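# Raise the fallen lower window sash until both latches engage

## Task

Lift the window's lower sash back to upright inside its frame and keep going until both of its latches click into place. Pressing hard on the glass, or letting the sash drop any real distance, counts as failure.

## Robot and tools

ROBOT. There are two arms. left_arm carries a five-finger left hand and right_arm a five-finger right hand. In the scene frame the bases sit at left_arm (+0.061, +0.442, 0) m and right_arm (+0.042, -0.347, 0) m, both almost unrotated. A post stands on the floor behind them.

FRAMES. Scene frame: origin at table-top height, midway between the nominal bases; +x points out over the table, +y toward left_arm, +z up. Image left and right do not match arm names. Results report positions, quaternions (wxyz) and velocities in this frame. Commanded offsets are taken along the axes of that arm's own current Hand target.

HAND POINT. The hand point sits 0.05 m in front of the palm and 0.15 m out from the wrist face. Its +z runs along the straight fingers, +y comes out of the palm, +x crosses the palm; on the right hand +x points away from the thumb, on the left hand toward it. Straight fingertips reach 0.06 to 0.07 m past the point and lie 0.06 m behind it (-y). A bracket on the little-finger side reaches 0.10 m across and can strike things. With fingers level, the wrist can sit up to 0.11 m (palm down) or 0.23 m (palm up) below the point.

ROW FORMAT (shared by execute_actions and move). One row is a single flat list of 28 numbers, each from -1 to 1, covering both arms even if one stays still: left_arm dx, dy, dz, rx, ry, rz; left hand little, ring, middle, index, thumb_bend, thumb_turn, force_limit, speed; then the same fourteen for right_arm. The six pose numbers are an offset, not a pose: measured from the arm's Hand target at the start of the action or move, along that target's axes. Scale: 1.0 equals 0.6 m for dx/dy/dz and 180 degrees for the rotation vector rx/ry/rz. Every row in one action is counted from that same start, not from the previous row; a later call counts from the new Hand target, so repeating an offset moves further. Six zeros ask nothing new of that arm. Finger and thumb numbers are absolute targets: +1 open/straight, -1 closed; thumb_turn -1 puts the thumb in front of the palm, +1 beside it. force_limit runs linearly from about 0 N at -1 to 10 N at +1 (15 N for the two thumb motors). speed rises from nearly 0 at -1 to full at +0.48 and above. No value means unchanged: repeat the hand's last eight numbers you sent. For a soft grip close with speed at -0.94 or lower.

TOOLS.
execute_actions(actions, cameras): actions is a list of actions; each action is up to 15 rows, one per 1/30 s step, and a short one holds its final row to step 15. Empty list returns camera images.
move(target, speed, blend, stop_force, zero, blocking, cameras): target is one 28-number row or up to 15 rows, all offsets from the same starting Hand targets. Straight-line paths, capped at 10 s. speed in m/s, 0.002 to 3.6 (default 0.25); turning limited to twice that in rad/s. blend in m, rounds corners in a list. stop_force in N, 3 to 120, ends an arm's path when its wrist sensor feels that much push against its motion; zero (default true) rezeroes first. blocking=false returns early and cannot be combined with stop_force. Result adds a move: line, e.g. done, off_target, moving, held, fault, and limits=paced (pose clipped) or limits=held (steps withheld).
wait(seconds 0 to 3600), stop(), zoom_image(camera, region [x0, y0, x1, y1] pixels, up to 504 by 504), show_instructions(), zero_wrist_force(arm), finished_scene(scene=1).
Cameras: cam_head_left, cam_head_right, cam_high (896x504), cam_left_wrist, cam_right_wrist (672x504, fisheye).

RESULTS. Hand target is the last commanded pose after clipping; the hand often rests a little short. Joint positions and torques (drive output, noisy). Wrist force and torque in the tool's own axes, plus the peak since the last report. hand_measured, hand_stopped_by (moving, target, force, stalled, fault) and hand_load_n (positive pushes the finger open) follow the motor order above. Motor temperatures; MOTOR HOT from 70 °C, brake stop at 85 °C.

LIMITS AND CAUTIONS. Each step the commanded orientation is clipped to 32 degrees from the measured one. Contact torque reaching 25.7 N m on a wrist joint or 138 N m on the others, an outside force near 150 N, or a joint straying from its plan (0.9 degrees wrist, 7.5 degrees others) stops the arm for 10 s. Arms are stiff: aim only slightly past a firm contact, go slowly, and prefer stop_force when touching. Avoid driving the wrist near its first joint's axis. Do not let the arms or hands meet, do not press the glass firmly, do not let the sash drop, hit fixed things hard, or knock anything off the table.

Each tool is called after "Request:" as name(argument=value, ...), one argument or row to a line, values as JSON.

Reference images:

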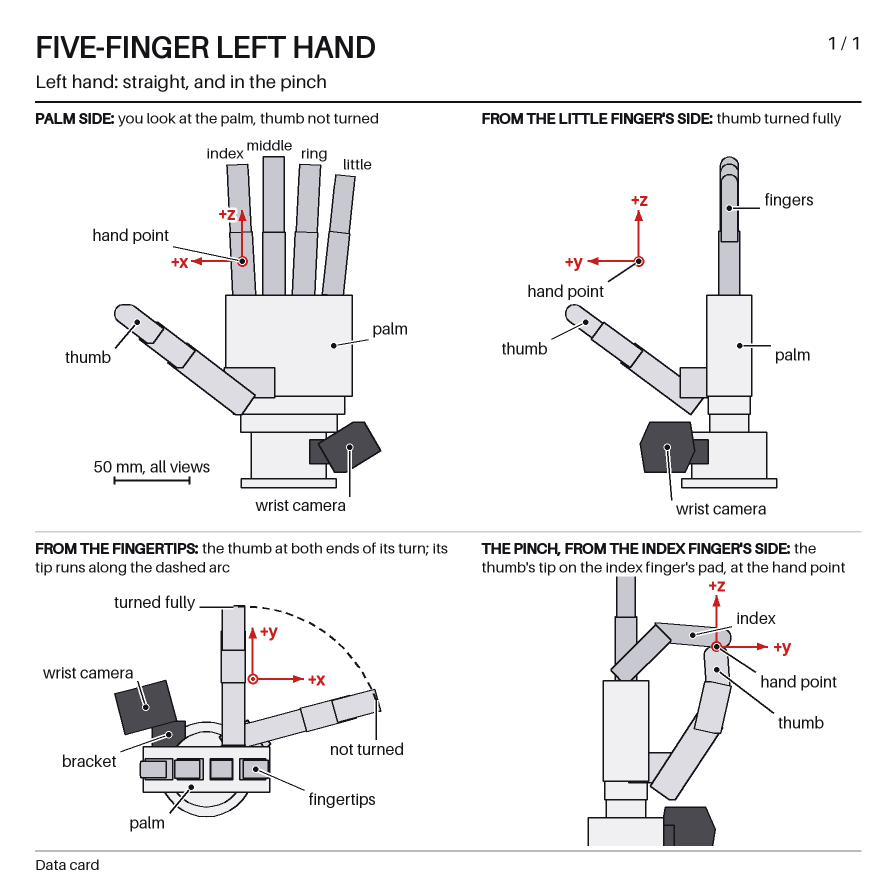

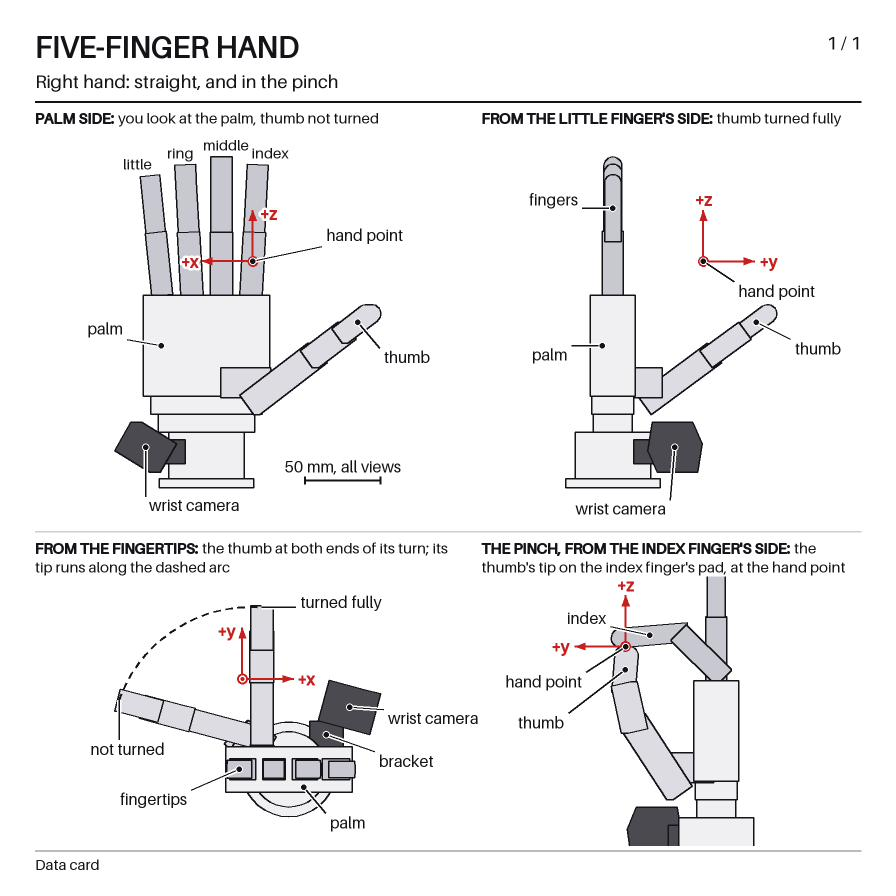

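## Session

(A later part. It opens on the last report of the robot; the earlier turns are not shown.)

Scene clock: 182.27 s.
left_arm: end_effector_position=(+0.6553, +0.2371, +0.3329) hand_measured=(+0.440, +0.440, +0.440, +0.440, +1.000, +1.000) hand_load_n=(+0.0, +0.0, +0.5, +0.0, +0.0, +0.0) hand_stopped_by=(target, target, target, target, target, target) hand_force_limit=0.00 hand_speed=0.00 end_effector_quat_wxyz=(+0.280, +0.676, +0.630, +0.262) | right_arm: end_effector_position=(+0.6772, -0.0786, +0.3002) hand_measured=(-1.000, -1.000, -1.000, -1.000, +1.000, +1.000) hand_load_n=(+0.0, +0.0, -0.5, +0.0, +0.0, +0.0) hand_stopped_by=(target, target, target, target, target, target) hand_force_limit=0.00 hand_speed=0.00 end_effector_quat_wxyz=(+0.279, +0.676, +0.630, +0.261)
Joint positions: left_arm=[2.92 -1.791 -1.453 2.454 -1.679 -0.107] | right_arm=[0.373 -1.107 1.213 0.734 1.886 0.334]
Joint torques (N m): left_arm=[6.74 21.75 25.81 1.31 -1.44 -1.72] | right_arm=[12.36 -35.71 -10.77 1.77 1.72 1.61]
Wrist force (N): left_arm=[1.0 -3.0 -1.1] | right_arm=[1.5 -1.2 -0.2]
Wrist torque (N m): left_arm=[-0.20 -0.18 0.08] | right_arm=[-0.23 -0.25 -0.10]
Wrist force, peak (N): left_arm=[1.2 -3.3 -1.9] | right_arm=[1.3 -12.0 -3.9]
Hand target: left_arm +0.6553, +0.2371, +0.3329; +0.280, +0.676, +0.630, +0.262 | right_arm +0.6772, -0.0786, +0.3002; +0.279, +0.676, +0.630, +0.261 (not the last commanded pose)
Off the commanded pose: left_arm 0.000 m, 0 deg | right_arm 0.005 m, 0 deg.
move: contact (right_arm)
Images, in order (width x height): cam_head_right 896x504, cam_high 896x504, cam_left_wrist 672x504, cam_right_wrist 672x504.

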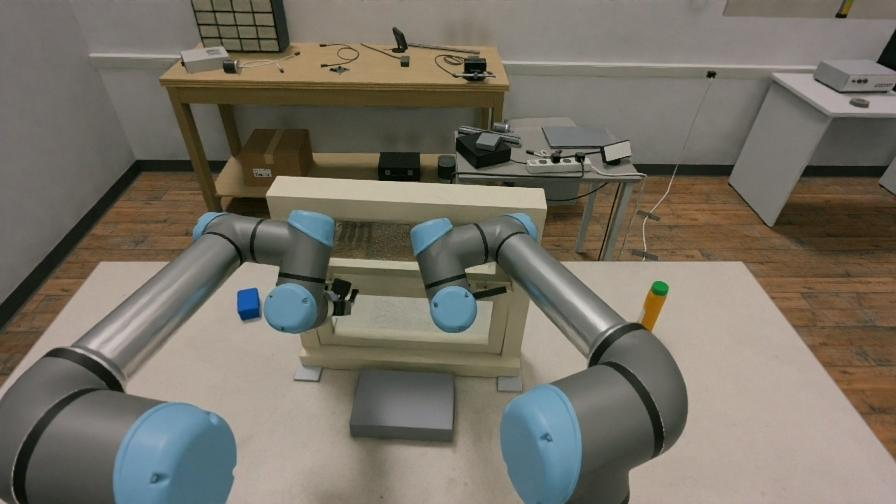

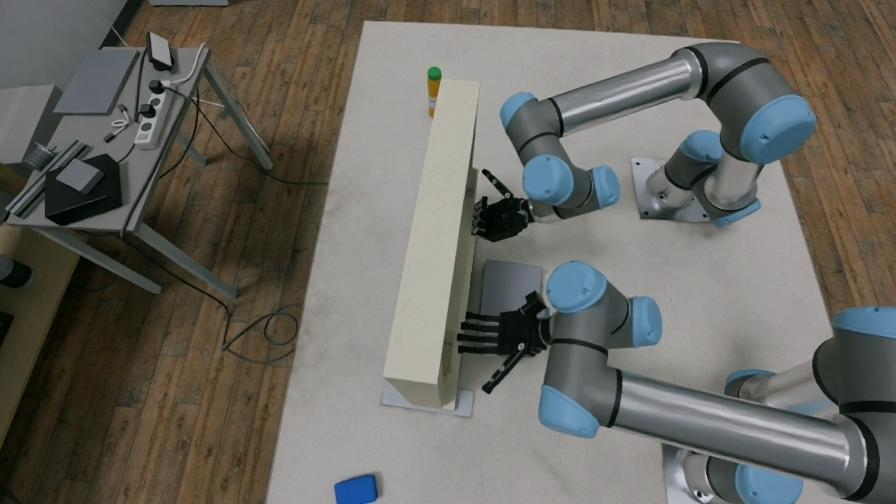

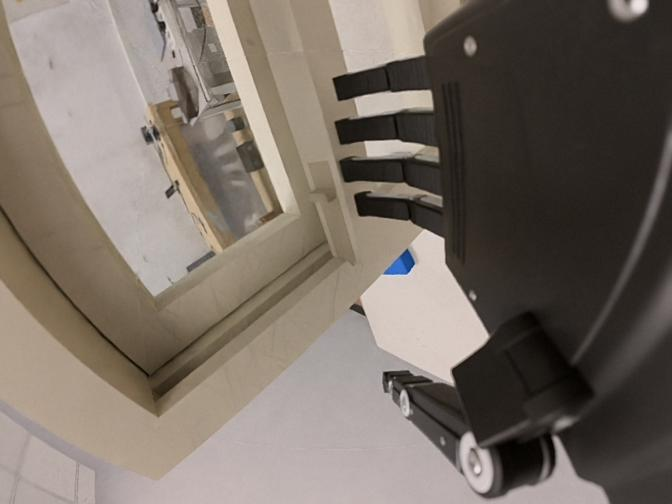

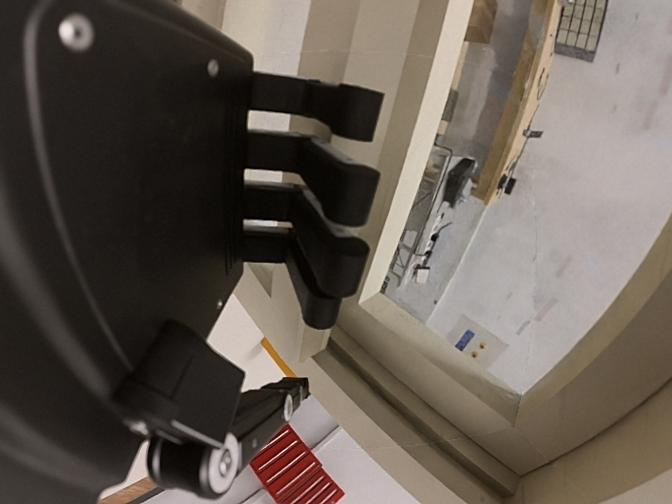

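Request:
move(
  target=[
    [0.0009,-0.0354,-0.0354,0,0,0,0.44,0.44,0.44,0.44,1,1,0,0,0,0,0,0,0,0,-1,-1,-1,-1,1,1,0,0],
    [-0.0741,-0.0752,0.0026,0,0,0,-1,-1,-1,-1,1,1,0,0,0,0,0,0,0,0,-1,-1,-1,-1,1,1,0,0],
  ],
  speed=0.05,
)

Request:
move(
  target=[-0.0022,0.0943,0.0943,0,0,0,-1,-1,-1,-1,1,1,0,0,0,0,0,0,0,0,-1,-1,-1,-1,1,1,0,0],
  speed=0.02,
  stop_force=4,
  cameras=["all"],
)

Scene clock: 186.93 s.
left_arm: end_effector_position=(+0.6215, +0.1949, +0.2998) hand_measured=(-1.000, -1.000, -1.000, -1.000, +1.000, +1.000) hand_load_n=(+0.0, +0.0, +0.0, +0.0, +0.0, +0.0) hand_stopped_by=(target, target, target, target, target, target) hand_force_limit=0.00 hand_speed=0.00 end_effector_quat_wxyz=(+0.280, +0.676, +0.630, +0.262) | right_arm: end_effector_position=(+0.6771, -0.0786, +0.3002) hand_measured=(-1.000, -1.000, -1.000, -1.000, +1.000, +1.000) hand_load_n=(+0.0, +0.0, +0.0, -0.5, +0.0, +0.0) hand_stopped_by=(target, target, target, target, target, target) hand_force_limit=0.00 hand_speed=0.00 end_effector_quat_wxyz=(+0.279, +0.676, +0.630, +0.261)
Joint positions: left_arm=[2.799 -1.795 -1.537 2.528 -1.764 -0.195] | right_arm=[0.373 -1.107 1.213 0.734 1.886 0.334]
Joint torques (N m): left_arm=[3.98 40.31 23.61 -2.49 1.87 2.07] | right_arm=[3.23 -34.56 -11.74 -0.46 1.91 1.52]
Wrist force (N): left_arm=[0.9 -0.8 0.0] | right_arm=[0.8 -3.8 -1.4]
Wrist torque (N m): left_arm=[-0.13 -0.14 0.04] | right_arm=[-0.34 -0.17 -0.16]
Wrist force, peak (N): left_arm=[1.0 -3.2 -1.5] | right_arm=[1.1 -4.2 -1.4]
Hand target: left_arm +0.6215, +0.1949, +0.2998; +0.280, +0.676, +0.630, +0.262 | right_arm +0.6772, -0.0786, +0.3002; +0.279, +0.676, +0.630, +0.261
Off the commanded pose: left_arm 0.000 m, 0 deg | right_arm 0.000 m, 0 deg.
move: done

Scene clock: 191.50 s.
left_arm: end_effector_position=(+0.6968, +0.1884, +0.2998) hand_measured=(-1.000, -1.000, -1.000, -1.000, +1.000, +1.000) hand_load_n=(+0.0, -0.5, +0.0, +0.5, +0.0, +0.0) hand_stopped_by=(target, target, target, target, target, target) hand_force_limit=0.00 hand_speed=0.00 end_effector_quat_wxyz=(+0.280, +0.676, +0.630, +0.262) | right_arm: end_effector_position=(+0.6771, -0.0786, +0.3002) hand_measured=(-1.000, -1.000, -1.000, -1.000, +1.000, +1.000) hand_load_n=(+0.0, +0.0, +0.5, +0.0, +0.0, +0.0) hand_stopped_by=(target, target, target, target, target, target) hand_force_limit=0.00 hand_speed=0.00 end_effector_quat_wxyz=(+0.279, +0.676, +0.630, +0.261)
Joint positions: left_arm=[2.839 -1.954 -1.325 2.48 -1.736 -0.166] | right_arm=[0.373 -1.107 1.213 0.734 1.886 0.334]
Joint torques (N m): left_arm=[-5.75 41.07 15.64 -0.18 -2.26 -2.06] | right_arm=[-9.96 -35.5 -11.66 -0.6 1.73 1.12]
Wrist force (N): left_arm=[1.1 -1.5 -0.2] | right_arm=[1.2 -3.0 -0.8]
Wrist torque (N m): left_arm=[-0.17 -0.16 0.08] | right_arm=[-0.32 -0.21 -0.14]
Wrist force, peak (N): left_arm=[1.5 -11.5 -4.1] | right_arm=[0.9 -4.0 -1.7]
Hand target: left_arm +0.6968, +0.1884, +0.2998; +0.280, +0.676, +0.630, +0.262 (not the last commanded pose) | right_arm +0.6772, -0.0786, +0.3002; +0.279, +0.676, +0.630, +0.261
Off the commanded pose: left_arm 0.004 m, 0 deg | right_arm 0.000 m, 0 deg.
move: contact (left_arm)

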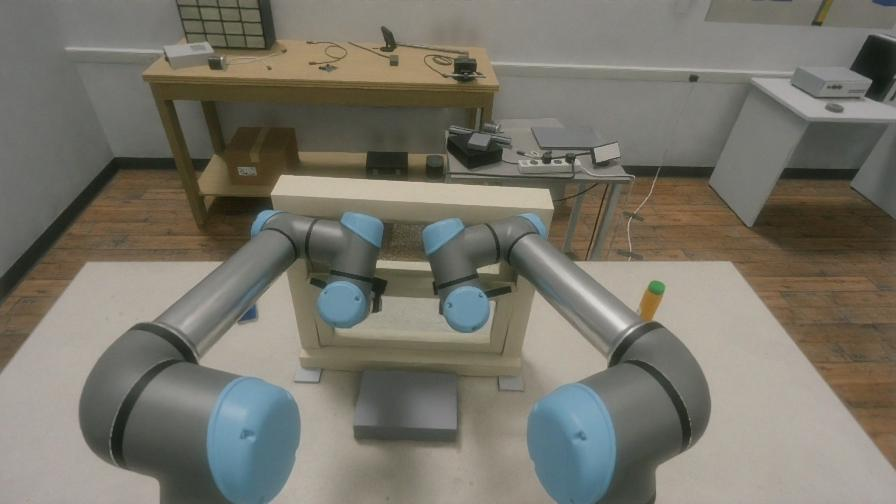

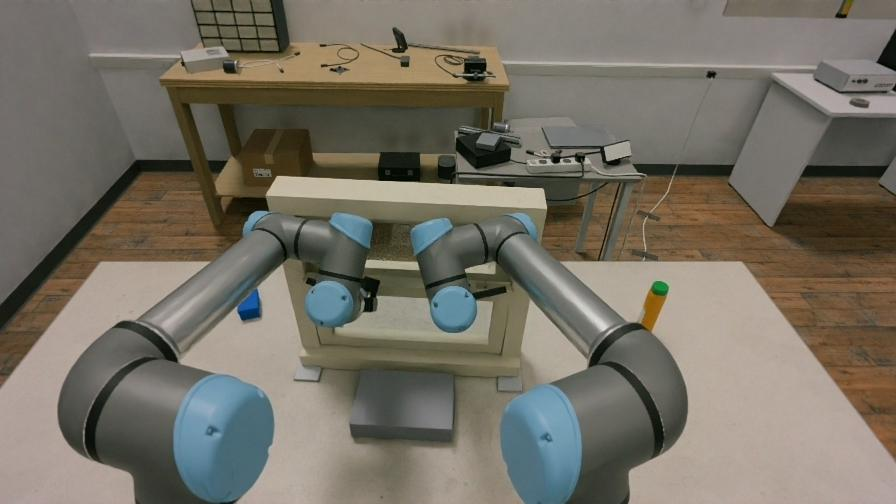

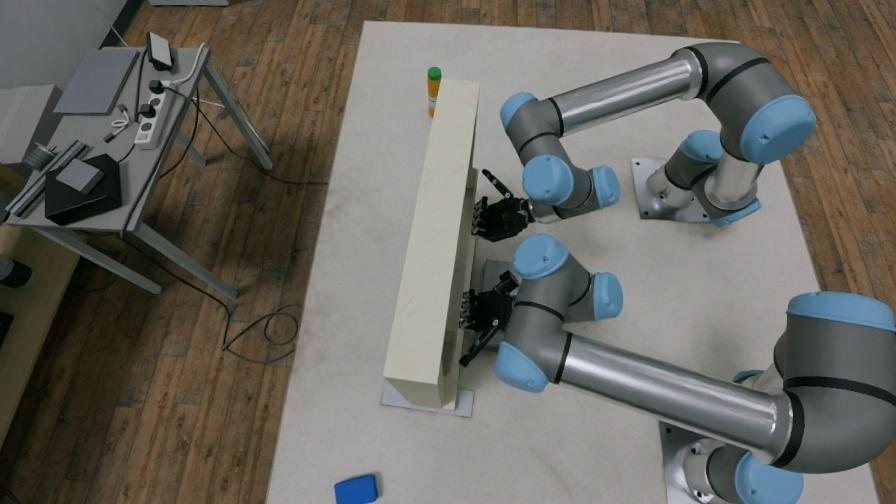

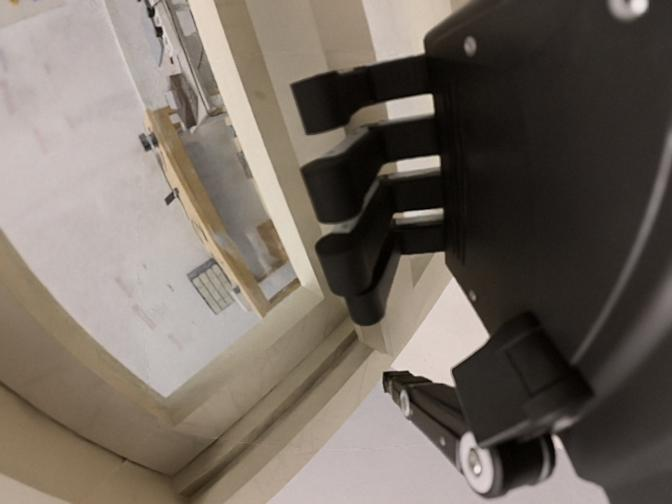

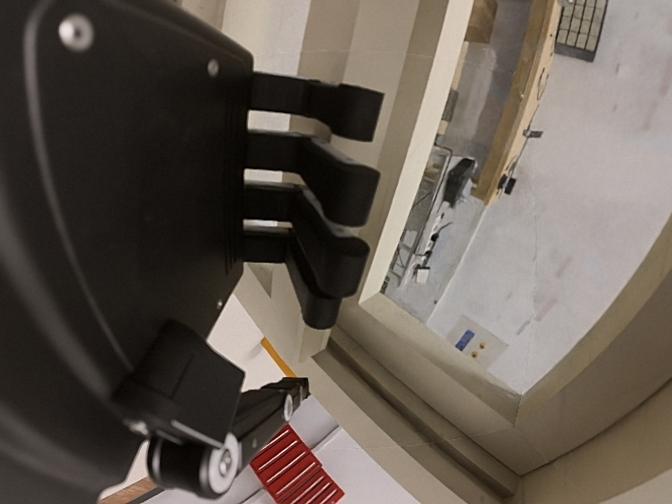

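Request:
move(
  target=[-0.0012,0.0471,0.0471,0,0,0,-1,-1,-1,-1,1,1,0,0,-0.0012,0.0471,0.0471,0,0,0,-1,-1,-1,-1,1,1,0,0],
  speed=0.01,
  stop_force=20,
  cameras=["all"],
)

Request:
zoom_image(
  camera="cam_head_right",
  region=[260, 160, 560, 400],
)

Scene clock: 195.60 s.
left_arm: end_effector_position=(+0.7194, +0.1864, +0.2998) hand_measured=(-1.000, -1.000, -1.000, -1.000, +1.000, +1.000) hand_load_n=(-0.5, -2.5, -0.5, -0.5, +0.0, +0.0) hand_stopped_by=(target, target, target, target, target, target) hand_force_limit=0.00 hand_speed=0.00 end_effector_quat_wxyz=(+0.280, +0.676, +0.630, +0.262) | right_arm: end_effector_position=(+0.7000, -0.0806, +0.3002) hand_measured=(-1.000, -1.000, -1.000, -1.000, +1.000, +1.000) hand_load_n=(+0.0, -1.0, -1.0, -0.5, +0.0, +0.0) hand_stopped_by=(target, target, target, target, target, target) hand_force_limit=0.00 hand_speed=0.00 end_effector_quat_wxyz=(+0.279, +0.676, +0.630, +0.261)
Joint positions: left_arm=[2.849 -2.004 -1.252 2.458 -1.73 -0.159] | right_arm=[0.353 -1.063 1.145 0.753 1.873 0.319]
Joint torques (N m): left_arm=[-4.93 47.44 6.06 4.01 -2.24 -1.7] | right_arm=[5.33 -42.24 -7.53 -4.62 1.39 1.24]
Wrist force (N): left_arm=[3.5 -9.8 -10.5] | right_arm=[-0.7 -16.0 -21.2]
Wrist torque (N m): left_arm=[-0.20 -0.67 0.43] | right_arm=[0.00 0.22 -0.37]
Wrist force, peak (N): left_arm=[3.6 -15.1 -18.6] | right_arm=[-0.8 -22.2 -26.0]
Hand target: left_arm +0.7194, +0.1864, +0.2998; +0.280, +0.676, +0.630, +0.262 (not the last commanded pose) | right_arm +0.7000, -0.0806, +0.3002; +0.279, +0.676, +0.630, +0.261 (not the last commanded pose)
Off the commanded pose: left_arm 0.017 m, 0 deg | right_arm 0.017 m, 0 deg.
move: contact (left_arm, right_arm)

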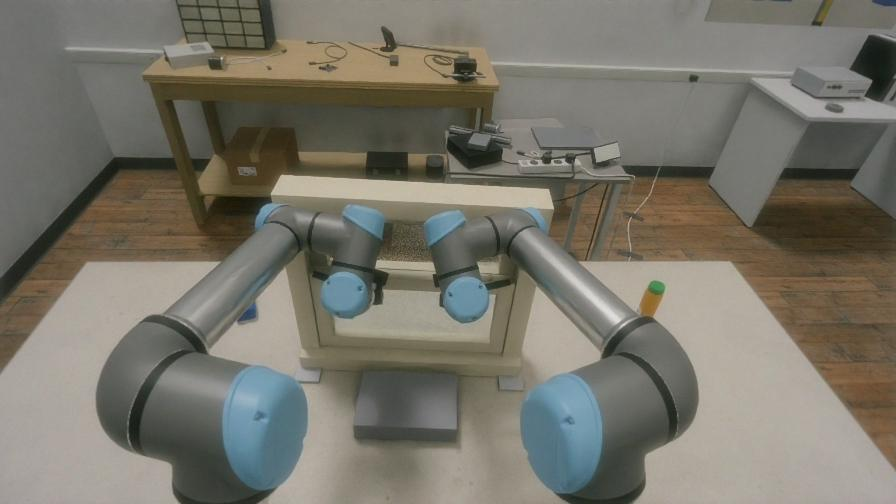

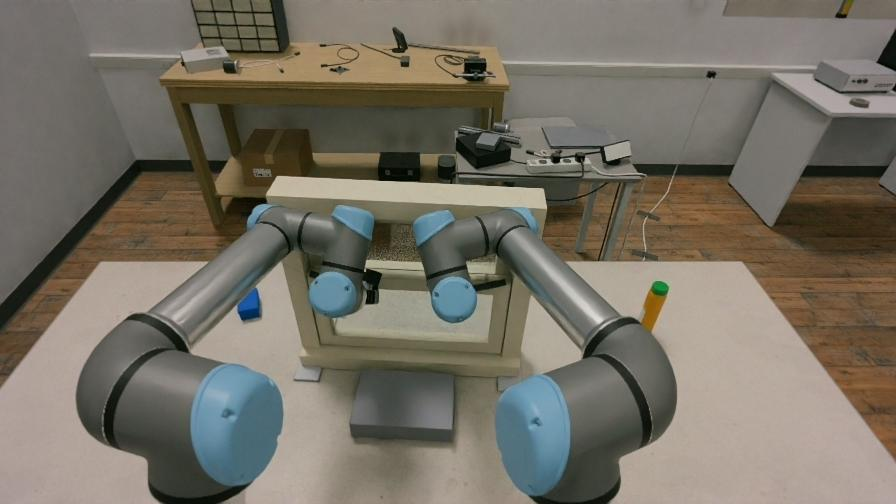

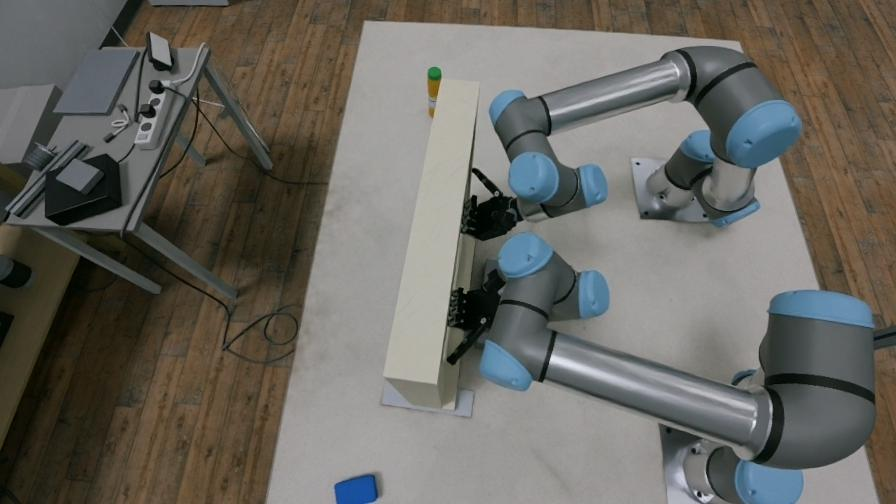

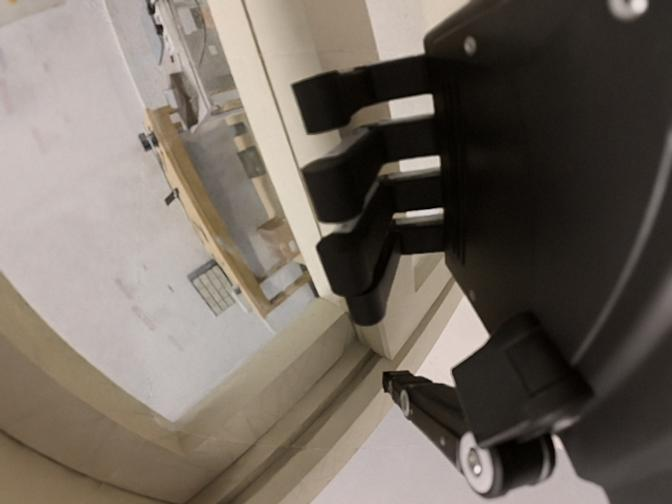

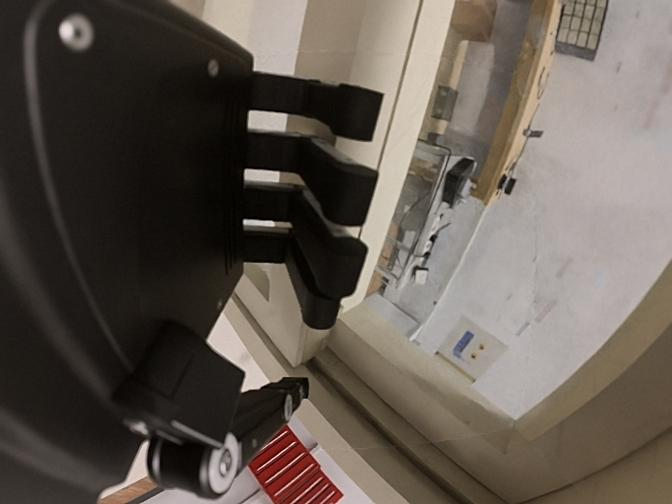

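Scaled by 1.680 from the camera's image (finer frame: 1280x720).

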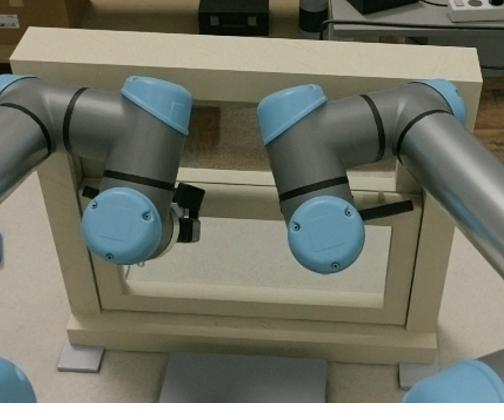

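Request:
move(
  target=[0,0,0,0,0,0,-1,-1,-1,-1,1,1,0,0,0.0018,-0.0707,-0.0707,0,0,0,-1,-1,-1,-1,1,1,0,0],
  speed=0.05,
  cameras=["all"],
)

Request:
zoom_image(
  camera="cam_right_wrist",
  region=[230, 0, 560, 420],
)

Request:
zoom_image(
  camera="cam_head_left",
  region=[440, 160, 570, 400],
)

Request:
zoom_image(
  camera="cam_high",
  region=[380, 150, 530, 420],
)

Scene clock: 198.30 s.
left_arm: end_effector_position=(+0.7193, +0.1864, +0.2998) hand_measured=(-1.000, -1.000, -1.000, -1.000, +1.000, +1.000) hand_load_n=(-0.5, -3.5, -1.5, -1.0, +0.0, +0.0) hand_stopped_by=(target, target, target, target, target, target) hand_force_limit=0.00 hand_speed=0.00 end_effector_quat_wxyz=(+0.280, +0.676, +0.630, +0.262) | right_arm: end_effector_position=(+0.6402, -0.0752, +0.3002) hand_measured=(-1.000, -1.000, -1.000, -1.000, +1.000, +1.000) hand_load_n=(+0.0, +0.0, +0.0, +0.0, +0.0, +0.0) hand_stopped_by=(target, target, target, target, target, target) hand_force_limit=0.00 hand_speed=0.00 end_effector_quat_wxyz=(+0.279, +0.676, +0.630, +0.261) end_effector_velocity=(+0.002, +0.000, +0.001) end_effector_angular_velocity=(+0.000, +0.000, +0.002)
Joint positions: left_arm=[2.849 -2.004 -1.252 2.458 -1.73 -0.159] | right_arm=[0.409 -1.174 1.312 0.711 1.91 0.362]
Joint velocities: left_arm=[within noise] | right_arm=[-0.002 0.002 -0.005 0.002 -0.003 -0.003]
Joint torques (N m): left_arm=[7.63 30.25 21.63 3.93 -0.82 -1.65] | right_arm=[-13.06 -30.85 -29.69 2.12 -1.15 -1.48]
Wrist force (N): left_arm=[5.3 -18.7 -19.8] | right_arm=[2.0 -1.1 -0.3]
Wrist torque (N m): left_arm=[-0.26 -1.04 0.75] | right_arm=[-0.22 -0.32 -0.10]
Wrist force, peak (N): left_arm=[5.5 -18.8 -20.3] | right_arm=[-0.8 -16.3 -21.5]
Hand target: left_arm +0.7194, +0.1864, +0.2998; +0.280, +0.676, +0.630, +0.262 | right_arm +0.6402, -0.0753, +0.3002; +0.279, +0.676, +0.630, +0.261
Off the commanded pose: left_arm 0.000 m, 0 deg | right_arm 0.000 m, 0 deg.
move: done

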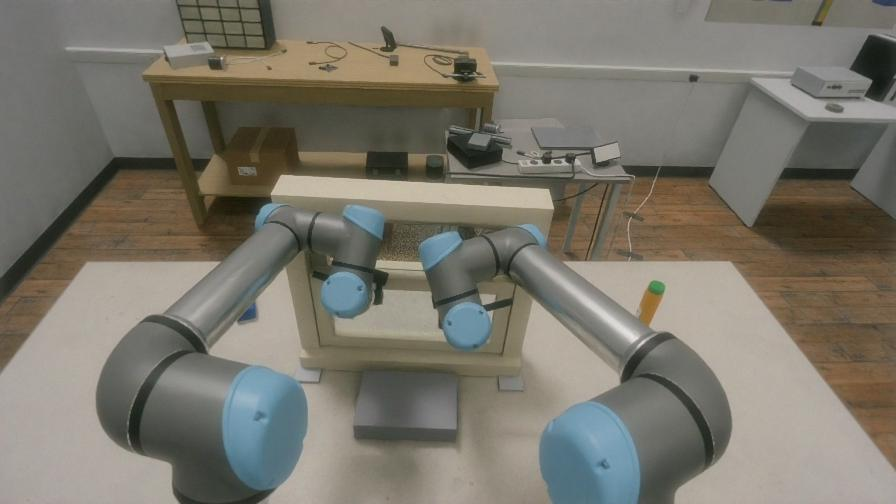

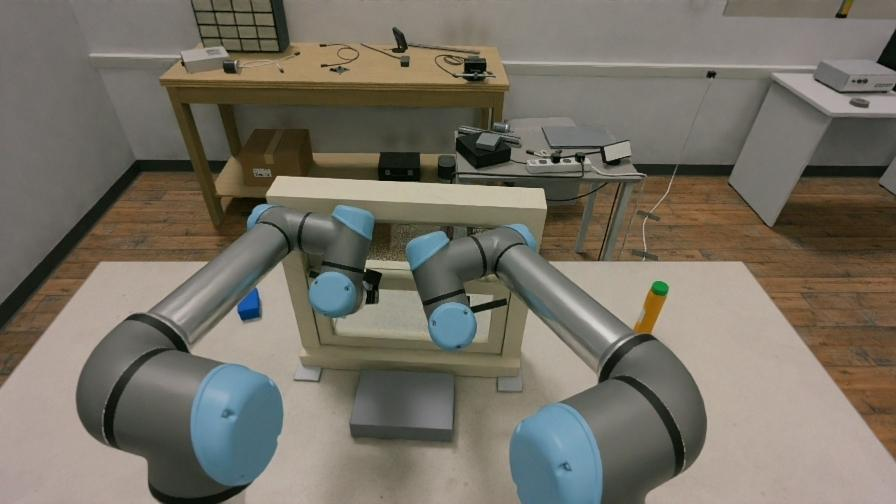

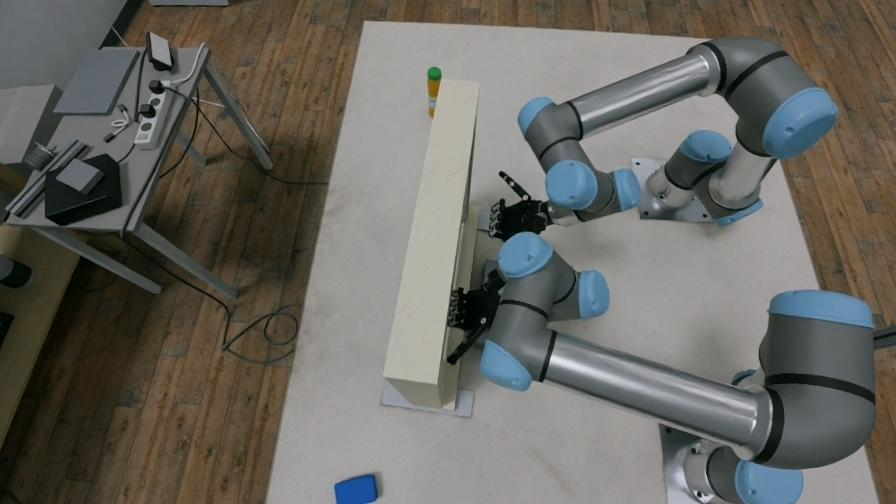

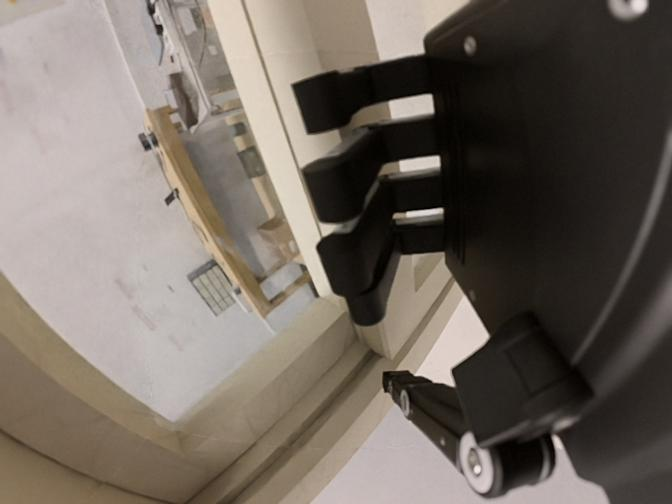

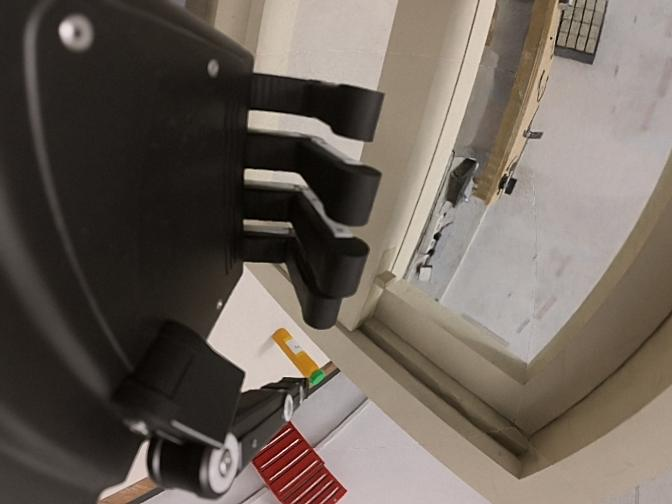

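Scaled by 1.200 from the camera's image (finer frame: 960x720).

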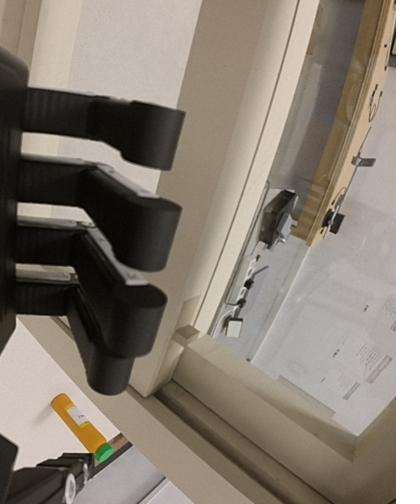

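Scaled by 2.100 from the camera's image (finer frame: 1280x720).

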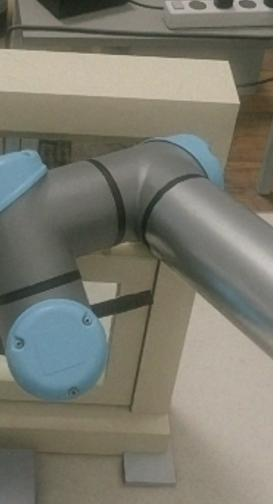

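Scaled by 1.867 from the camera's image (finer frame: 1280x720).

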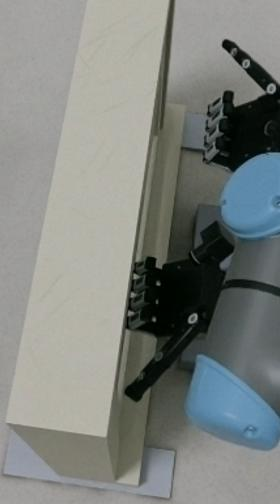

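Request:
move(
  target=[0,0,0,0,0,0,-1,-1,-1,-1,1,1,0,0,-0.13,0.08,-0.13,0,0,0,-1,-1,-1,-1,1,1,0,0],
  speed=0.1,
  cameras=["cam_right_wrist","cam_head_left"],
)

Request:
zoom_image(
  camera="cam_right_wrist",
  region=[230, 0, 560, 420],
)

Scene clock: 200.87 s.
left_arm: end_effector_position=(+0.7194, +0.1864, +0.2998) hand_measured=(-1.000, -1.000, -1.000, -1.000, +1.000, +1.000) hand_load_n=(-1.0, -3.5, -1.0, -1.0, +0.0, +0.0) hand_stopped_by=(target, target, target, target, target, target) hand_force_limit=0.00 hand_speed=0.00 end_effector_quat_wxyz=(+0.280, +0.676, +0.630, +0.262) | right_arm: end_effector_position=(+0.6138, -0.1519, +0.3893) hand_measured=(-1.000, -1.000, -1.000, -1.000, +1.000, +1.000) hand_load_n=(+0.0, +0.0, +0.0, +0.0, +0.0, +0.0) hand_stopped_by=(target, target, target, target, target, target) hand_force_limit=0.00 hand_speed=0.00 end_effector_quat_wxyz=(+0.279, +0.676, +0.630, +0.261)
Joint positions: left_arm=[2.849 -2.004 -1.252 2.458 -1.73 -0.159] | right_arm=[0.267 -1.361 1.325 0.852 1.814 0.253]
Joint torques (N m): left_arm=[8.92 24.4 30.57 3.95 0.91 -1.57] | right_arm=[13.91 -25.18 -10.63 -0.72 1.64 1.61]
Wrist force (N): left_arm=[5.3 -18.7 -20.4] | right_arm=[1.9 -1.2 -0.4]
Wrist torque (N m): left_arm=[-0.30 -1.03 0.76] | right_arm=[-0.24 -0.31 -0.19]
Wrist force, peak (N): left_arm=[5.3 -18.7 -20.4] | right_arm=[2.5 -1.2 0.2]
Hand target: left_arm +0.7194, +0.1864, +0.2998; +0.280, +0.676, +0.630, +0.262 | right_arm +0.6137, -0.1518, +0.3892; +0.279, +0.676, +0.630, +0.261
Off the commanded pose: left_arm 0.000 m, 0 deg | right_arm 0.000 m, 0 deg.
move: done
Images, in order (width x height): cam_head_left 896x504, cam_right_wrist 672x504.

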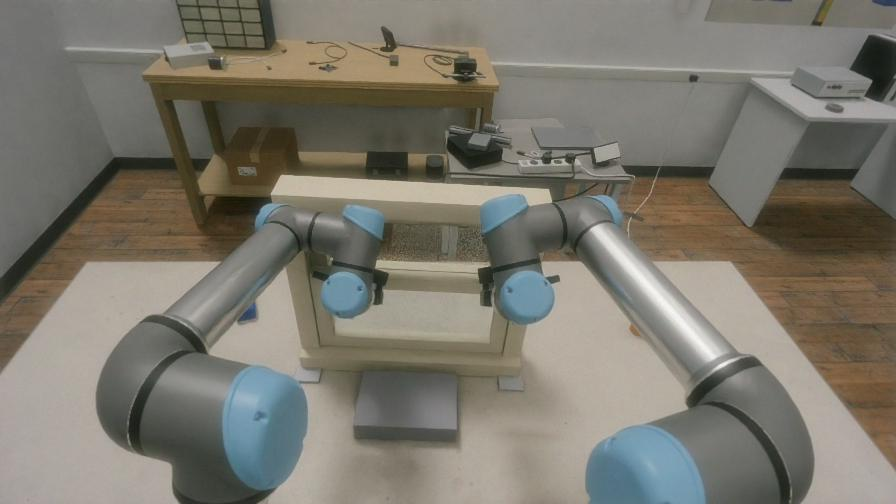

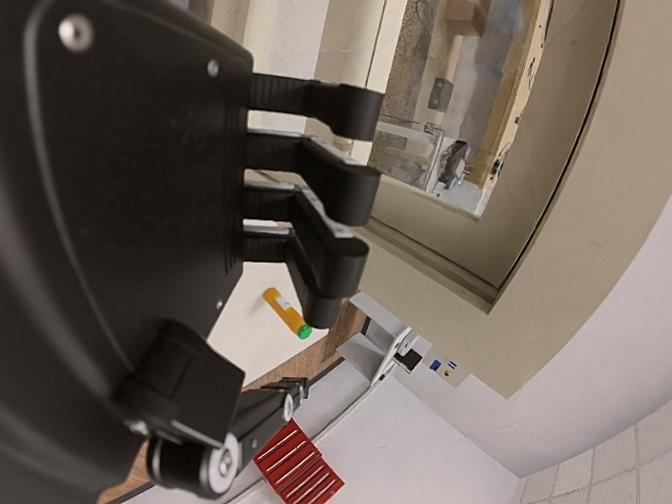

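Scaled by 1.200 from the camera's image (finer frame: 960x720).

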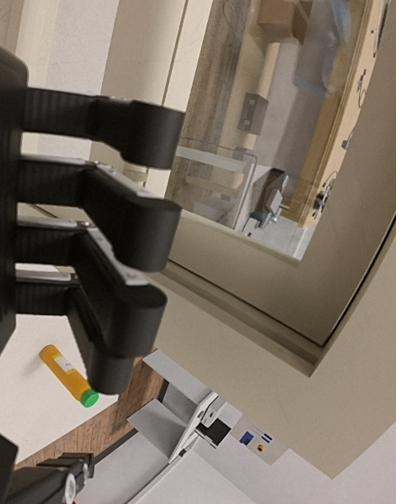

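Request:
move(
  target=[0,0,0,0,0,0,-1,-1,-1,-1,1,1,0,0,0.05,-0.085,-0.05,0,0,0,1,1,1,1,1,1,0,0],
  speed=0.1,
  cameras=["cam_right_wrist"],
)

Request:
zoom_image(
  camera="cam_right_wrist",
  region=[280, 0, 480, 300],
)

Scene clock: 202.63 s.
left_arm: end_effector_position=(+0.7194, +0.1864, +0.2998) hand_measured=(-1.000, -1.000, -1.000, -1.000, +1.000, +1.000) hand_load_n=(-1.0, -3.5, -1.0, -0.5, +0.0, +0.0) hand_stopped_by=(target, target, target, target, target, target) hand_force_limit=0.00 hand_speed=0.00 end_effector_quat_wxyz=(+0.280, +0.676, +0.630, +0.262) | right_arm: end_effector_position=(+0.5587, -0.1179, +0.3744) hand_measured=(+1.000, +1.000, +1.000, +1.000, +1.000, +1.000) hand_load_n=(+0.0, +0.0, +0.0, +0.0, +0.0, +0.0) hand_stopped_by=(target, target, target, target, target, target) hand_force_limit=0.00 hand_speed=0.00 end_effector_quat_wxyz=(+0.279, +0.676, +0.630, +0.261)
Joint positions: left_arm=[2.849 -2.004 -1.252 2.458 -1.73 -0.159] | right_arm=[0.394 -1.413 1.431 0.827 1.9 0.351]
Joint torques (N m): left_arm=[9.49 24.19 30.66 4 1.44 -1.45] | right_arm=[-3.18 -21.86 -29.14 2.32 -0.21 -0.01]
Wrist force (N): left_arm=[5.2 -18.6 -20.2] | right_arm=[1.7 -0.9 -0.3]
Wrist torque (N m): left_arm=[-0.27 -1.03 0.75] | right_arm=[-0.20 -0.29 0.04]
Wrist force, peak (N): left_arm=[5.5 -18.6 -20.4] | right_arm=[2.2 -2.0 -0.8]
Hand target: left_arm +0.7194, +0.1864, +0.2998; +0.280, +0.676, +0.630, +0.262 | right_arm +0.5587, -0.1179, +0.3744; +0.279, +0.676, +0.630, +0.261
Off the commanded pose: left_arm 0.000 m, 0 deg | right_arm 0.000 m, 0 deg.
move: done

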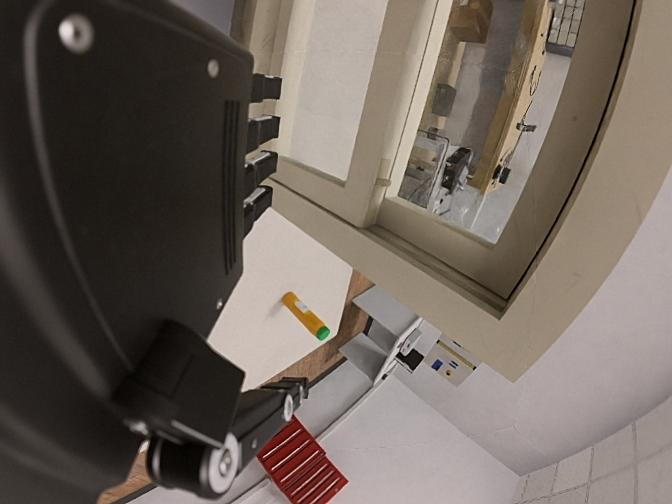

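Scaled by 1.680 from the camera's image (finer frame: 960x720).

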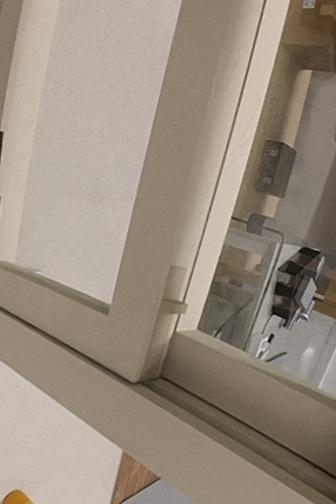

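Request:
move(
  target=[0,0,0,0,0,0,-1,-1,-1,-1,1,1,0,0,0.0803,0.0047,0.1795,0,0,0,-1,-1,-1,-1,1,1,0,0],
  speed=0.1,
)

Request:
move(
  target=[0,0,0,0,0,0,-1,-1,-1,-1,1,1,0,0,-0.0018,0.0707,0.0707,0,0,0,-1,-1,-1,-1,1,1,0,0],
  speed=0.03,
)

Scene clock: 206.57 s.
left_arm: end_effector_position=(+0.7194, +0.1864, +0.2998) hand_measured=(-1.000, -1.000, -1.000, -1.000, +1.000, +1.000) hand_load_n=(-1.0, -3.5, -1.5, -1.0, +0.0, +0.0) hand_stopped_by=(target, target, target, target, target, target) hand_force_limit=0.00 hand_speed=0.00 end_effector_quat_wxyz=(+0.280, +0.676, +0.630, +0.262) | right_arm: end_effector_position=(+0.6399, -0.0751, +0.3004) hand_measured=(-1.000, -1.000, -1.000, -1.000, +1.000, +1.000) hand_load_n=(+0.0, +0.0, +0.0, +0.0, +0.0, -0.5) hand_stopped_by=(target, target, target, target, target, target) hand_force_limit=0.00 hand_speed=0.00 end_effector_quat_wxyz=(+0.279, +0.676, +0.630, +0.261)
Joint positions: left_arm=[2.849 -2.004 -1.252 2.458 -1.73 -0.159] | right_arm=[0.409 -1.174 1.312 0.711 1.91 0.363]
Joint torques (N m): left_arm=[9.93 23.99 31.1 3.48 1.27 -1.41] | right_arm=[1.87 -32.56 -4.81 1.76 0.42 0.04]
Wrist force (N): left_arm=[5.2 -18.5 -20.1] | right_arm=[1.8 -1.0 -0.2]
Wrist torque (N m): left_arm=[-0.24 -1.02 0.74] | right_arm=[-0.22 -0.31 -0.18]
Wrist force, peak (N): left_arm=[5.4 -18.7 -20.4] | right_arm=[2.2 -1.2 0.8]
Hand target: left_arm +0.7194, +0.1864, +0.2998; +0.280, +0.676, +0.630, +0.262 | right_arm +0.6399, -0.0751, +0.3003; +0.279, +0.676, +0.630, +0.261
Off the commanded pose: left_arm 0.000 m, 0 deg | right_arm 0.000 m, 0 deg.
move: done

Scene clock: 208.87 s.
left_arm: end_effector_position=(+0.7194, +0.1864, +0.2998) hand_measured=(-1.000, -1.000, -1.000, -1.000, +1.000, +1.000) hand_load_n=(-0.5, -3.0, -1.0, -0.5, +0.0, +0.0) hand_stopped_by=(target, target, target, target, target, target) hand_force_limit=0.00 hand_speed=0.00 end_effector_quat_wxyz=(+0.280, +0.676, +0.630, +0.262) | right_arm: end_effector_position=(+0.6998, -0.0804, +0.3003) hand_measured=(-1.000, -1.000, -1.000, -1.000, +1.000, +1.000) hand_load_n=(+0.0, -0.5, -0.5, -0.5, +0.0, +0.0) hand_stopped_by=(target, target, target, target, target, target) hand_force_limit=0.00 hand_speed=0.00 end_effector_quat_wxyz=(+0.279, +0.676, +0.630, +0.261) end_effector_velocity=(+0.000, +0.000, +0.000) end_effector_angular_velocity=(+0.002, -0.004, +0.000)
Joint positions: left_arm=[2.849 -2.004 -1.252 2.458 -1.73 -0.159] | right_arm=[0.353 -1.063 1.145 0.753 1.873 0.319]
Joint velocities: left_arm=[within noise] | right_arm=[0 -0.002 0.004 -0.007 0 0]
Joint torques (N m): left_arm=[8.02 26.11 29.28 3.6 1.43 -1.25] | right_arm=[4.64 -46.59 -8.53 -3.55 2.13 1.33]
Wrist force (N): left_arm=[3.8 -12.3 -14.0] | right_arm=[1.8 -13.7 -11.4]
Wrist torque (N m): left_arm=[-0.19 -0.76 0.50] | right_arm=[-0.29 -0.10 -0.21]
Wrist force, peak (N): left_arm=[5.5 -18.8 -20.3] | right_arm=[-0.8 -17.0 -16.3]
Hand target: left_arm +0.7194, +0.1864, +0.2998; +0.280, +0.676, +0.630, +0.262 | right_arm +0.6997, -0.0804, +0.3003; +0.279, +0.676, +0.630, +0.261
Off the commanded pose: left_arm 0.000 m, 0 deg | right_arm 0.000 m, 0 deg.
move: done

Request:
move(
  target=[-0.0001,0.0035,0.0035,0,0,0,-1,-1,-1,-1,1,1,0,0,-0.0001,0.0035,0.0035,0,0,0,-1,-1,-1,-1,1,1,0,0],
  speed=0.01,
)

Scene clock: 210.10 s.
left_arm: end_effector_position=(+0.7223, +0.1861, +0.2998) hand_measured=(-1.000, -1.000, -1.000, -1.000, +1.000, +1.000) hand_load_n=(-4.0, -7.5, -5.0, -3.5, +0.0, +0.0) hand_stopped_by=(target, target, target, target, target, target) hand_force_limit=0.00 hand_speed=0.00 end_effector_quat_wxyz=(+0.279, +0.676, +0.630, +0.262) | right_arm: end_effector_position=(+0.7026, -0.0805, +0.3003) hand_measured=(-1.000, -1.000, -1.000, -1.000, +1.000, +1.000) hand_load_n=(+0.0, -2.0, -2.0, -1.0, +0.0, +0.0) hand_stopped_by=(target, target, target, target, target, target) hand_force_limit=0.00 hand_speed=0.00 end_effector_quat_wxyz=(+0.279, +0.676, +0.630, +0.261)
Joint positions: left_arm=[2.85 -2.011 -1.242 2.455 -1.729 -0.158] | right_arm=[0.351 -1.057 1.136 0.756 1.871 0.317]
Joint torques (N m): left_arm=[16.45 25.61 20.27 15.62 2.43 2.04] | right_arm=[-30.12 -33.55 -25.24 -11.88 -0.16 -1.43]
Wrist force (N): left_arm=[11.1 -44.0 -57.1] | right_arm=[-5.8 -44.9 -49.7]
Wrist torque (N m): left_arm=[0.34 -2.33 1.64] | right_arm=[-0.01 0.73 -1.06]
Wrist force, peak (N): left_arm=[11.1 -44.1 -57.2] | right_arm=[-5.8 -44.9 -49.7]
Hand target: left_arm +0.7223, +0.1861, +0.2998; +0.280, +0.676, +0.630, +0.262 | right_arm +0.7026, -0.0806, +0.3003; +0.279, +0.676, +0.630, +0.261
Off the commanded pose: left_arm 0.000 m, 0 deg | right_arm 0.000 m, 0 deg.
move: done

Request:
move(
  target=[0.0002,-0.0071,-0.0071,0,0,0,-1,-1,-1,-1,1,1,0,0,0.0002,-0.0071,-0.0071,0,0,0,-1,-1,-1,-1,1,1,0,0],
  speed=0.02,
)

Scene clock: 211.27 s.
left_arm: end_effector_position=(+0.7163, +0.1867, +0.2998) hand_measured=(-1.000, -1.000, -1.000, -1.000, +1.000, +1.000) hand_load_n=(+0.0, +0.0, +0.0, +0.0, +0.0, +0.5) hand_stopped_by=(target, target, target, target, target, target) hand_force_limit=0.00 hand_speed=0.00 end_effector_quat_wxyz=(+0.280, +0.676, +0.630, +0.262) end_effector_velocity=(+0.001, +0.000, +0.003) end_effector_angular_velocity=(-0.002, -0.005, +0.000) | right_arm: end_effector_position=(+0.6966, -0.0801, +0.3002) hand_measured=(-1.000, -1.000, -1.000, -1.000, +1.000, +1.000) hand_load_n=(+0.0, +0.0, +0.0, +0.0, +0.0, +0.0) hand_stopped_by=(target, target, target, target, target, target) hand_force_limit=0.00 hand_speed=0.00 end_effector_quat_wxyz=(+0.279, +0.676, +0.630, +0.261)
Joint positions: left_arm=[2.847 -1.997 -1.262 2.462 -1.731 -0.16] | right_arm=[0.356 -1.069 1.155 0.75 1.875 0.321]
Joint velocities: left_arm=[0 0 0.005 0 0 0] | right_arm=[within noise]
Joint torques (N m): left_arm=[-3.3 28.77 26.99 -2.21 -1.42 -1.23] | right_arm=[5.57 -35.64 -28.9 1.64 -0.14 -0.04]
Wrist force (N): left_arm=[0.9 -0.6 -0.2] | right_arm=[1.4 -1.0 -0.2]
Wrist torque (N m): left_arm=[-0.09 -0.14 0.12] | right_arm=[-0.20 -0.23 -0.21]
Wrist force, peak (N): left_arm=[11.6 -44.3 -58.0] | right_arm=[-5.0 -45.6 -50.8]
Hand target: left_arm +0.7163, +0.1867, +0.2998; +0.280, +0.676, +0.630, +0.262 | right_arm +0.6966, -0.0801, +0.3003; +0.279, +0.676, +0.630, +0.261
Off the commanded pose: left_arm 0.000 m, 0 deg | right_arm 0.000 m, 0 deg.
move: done


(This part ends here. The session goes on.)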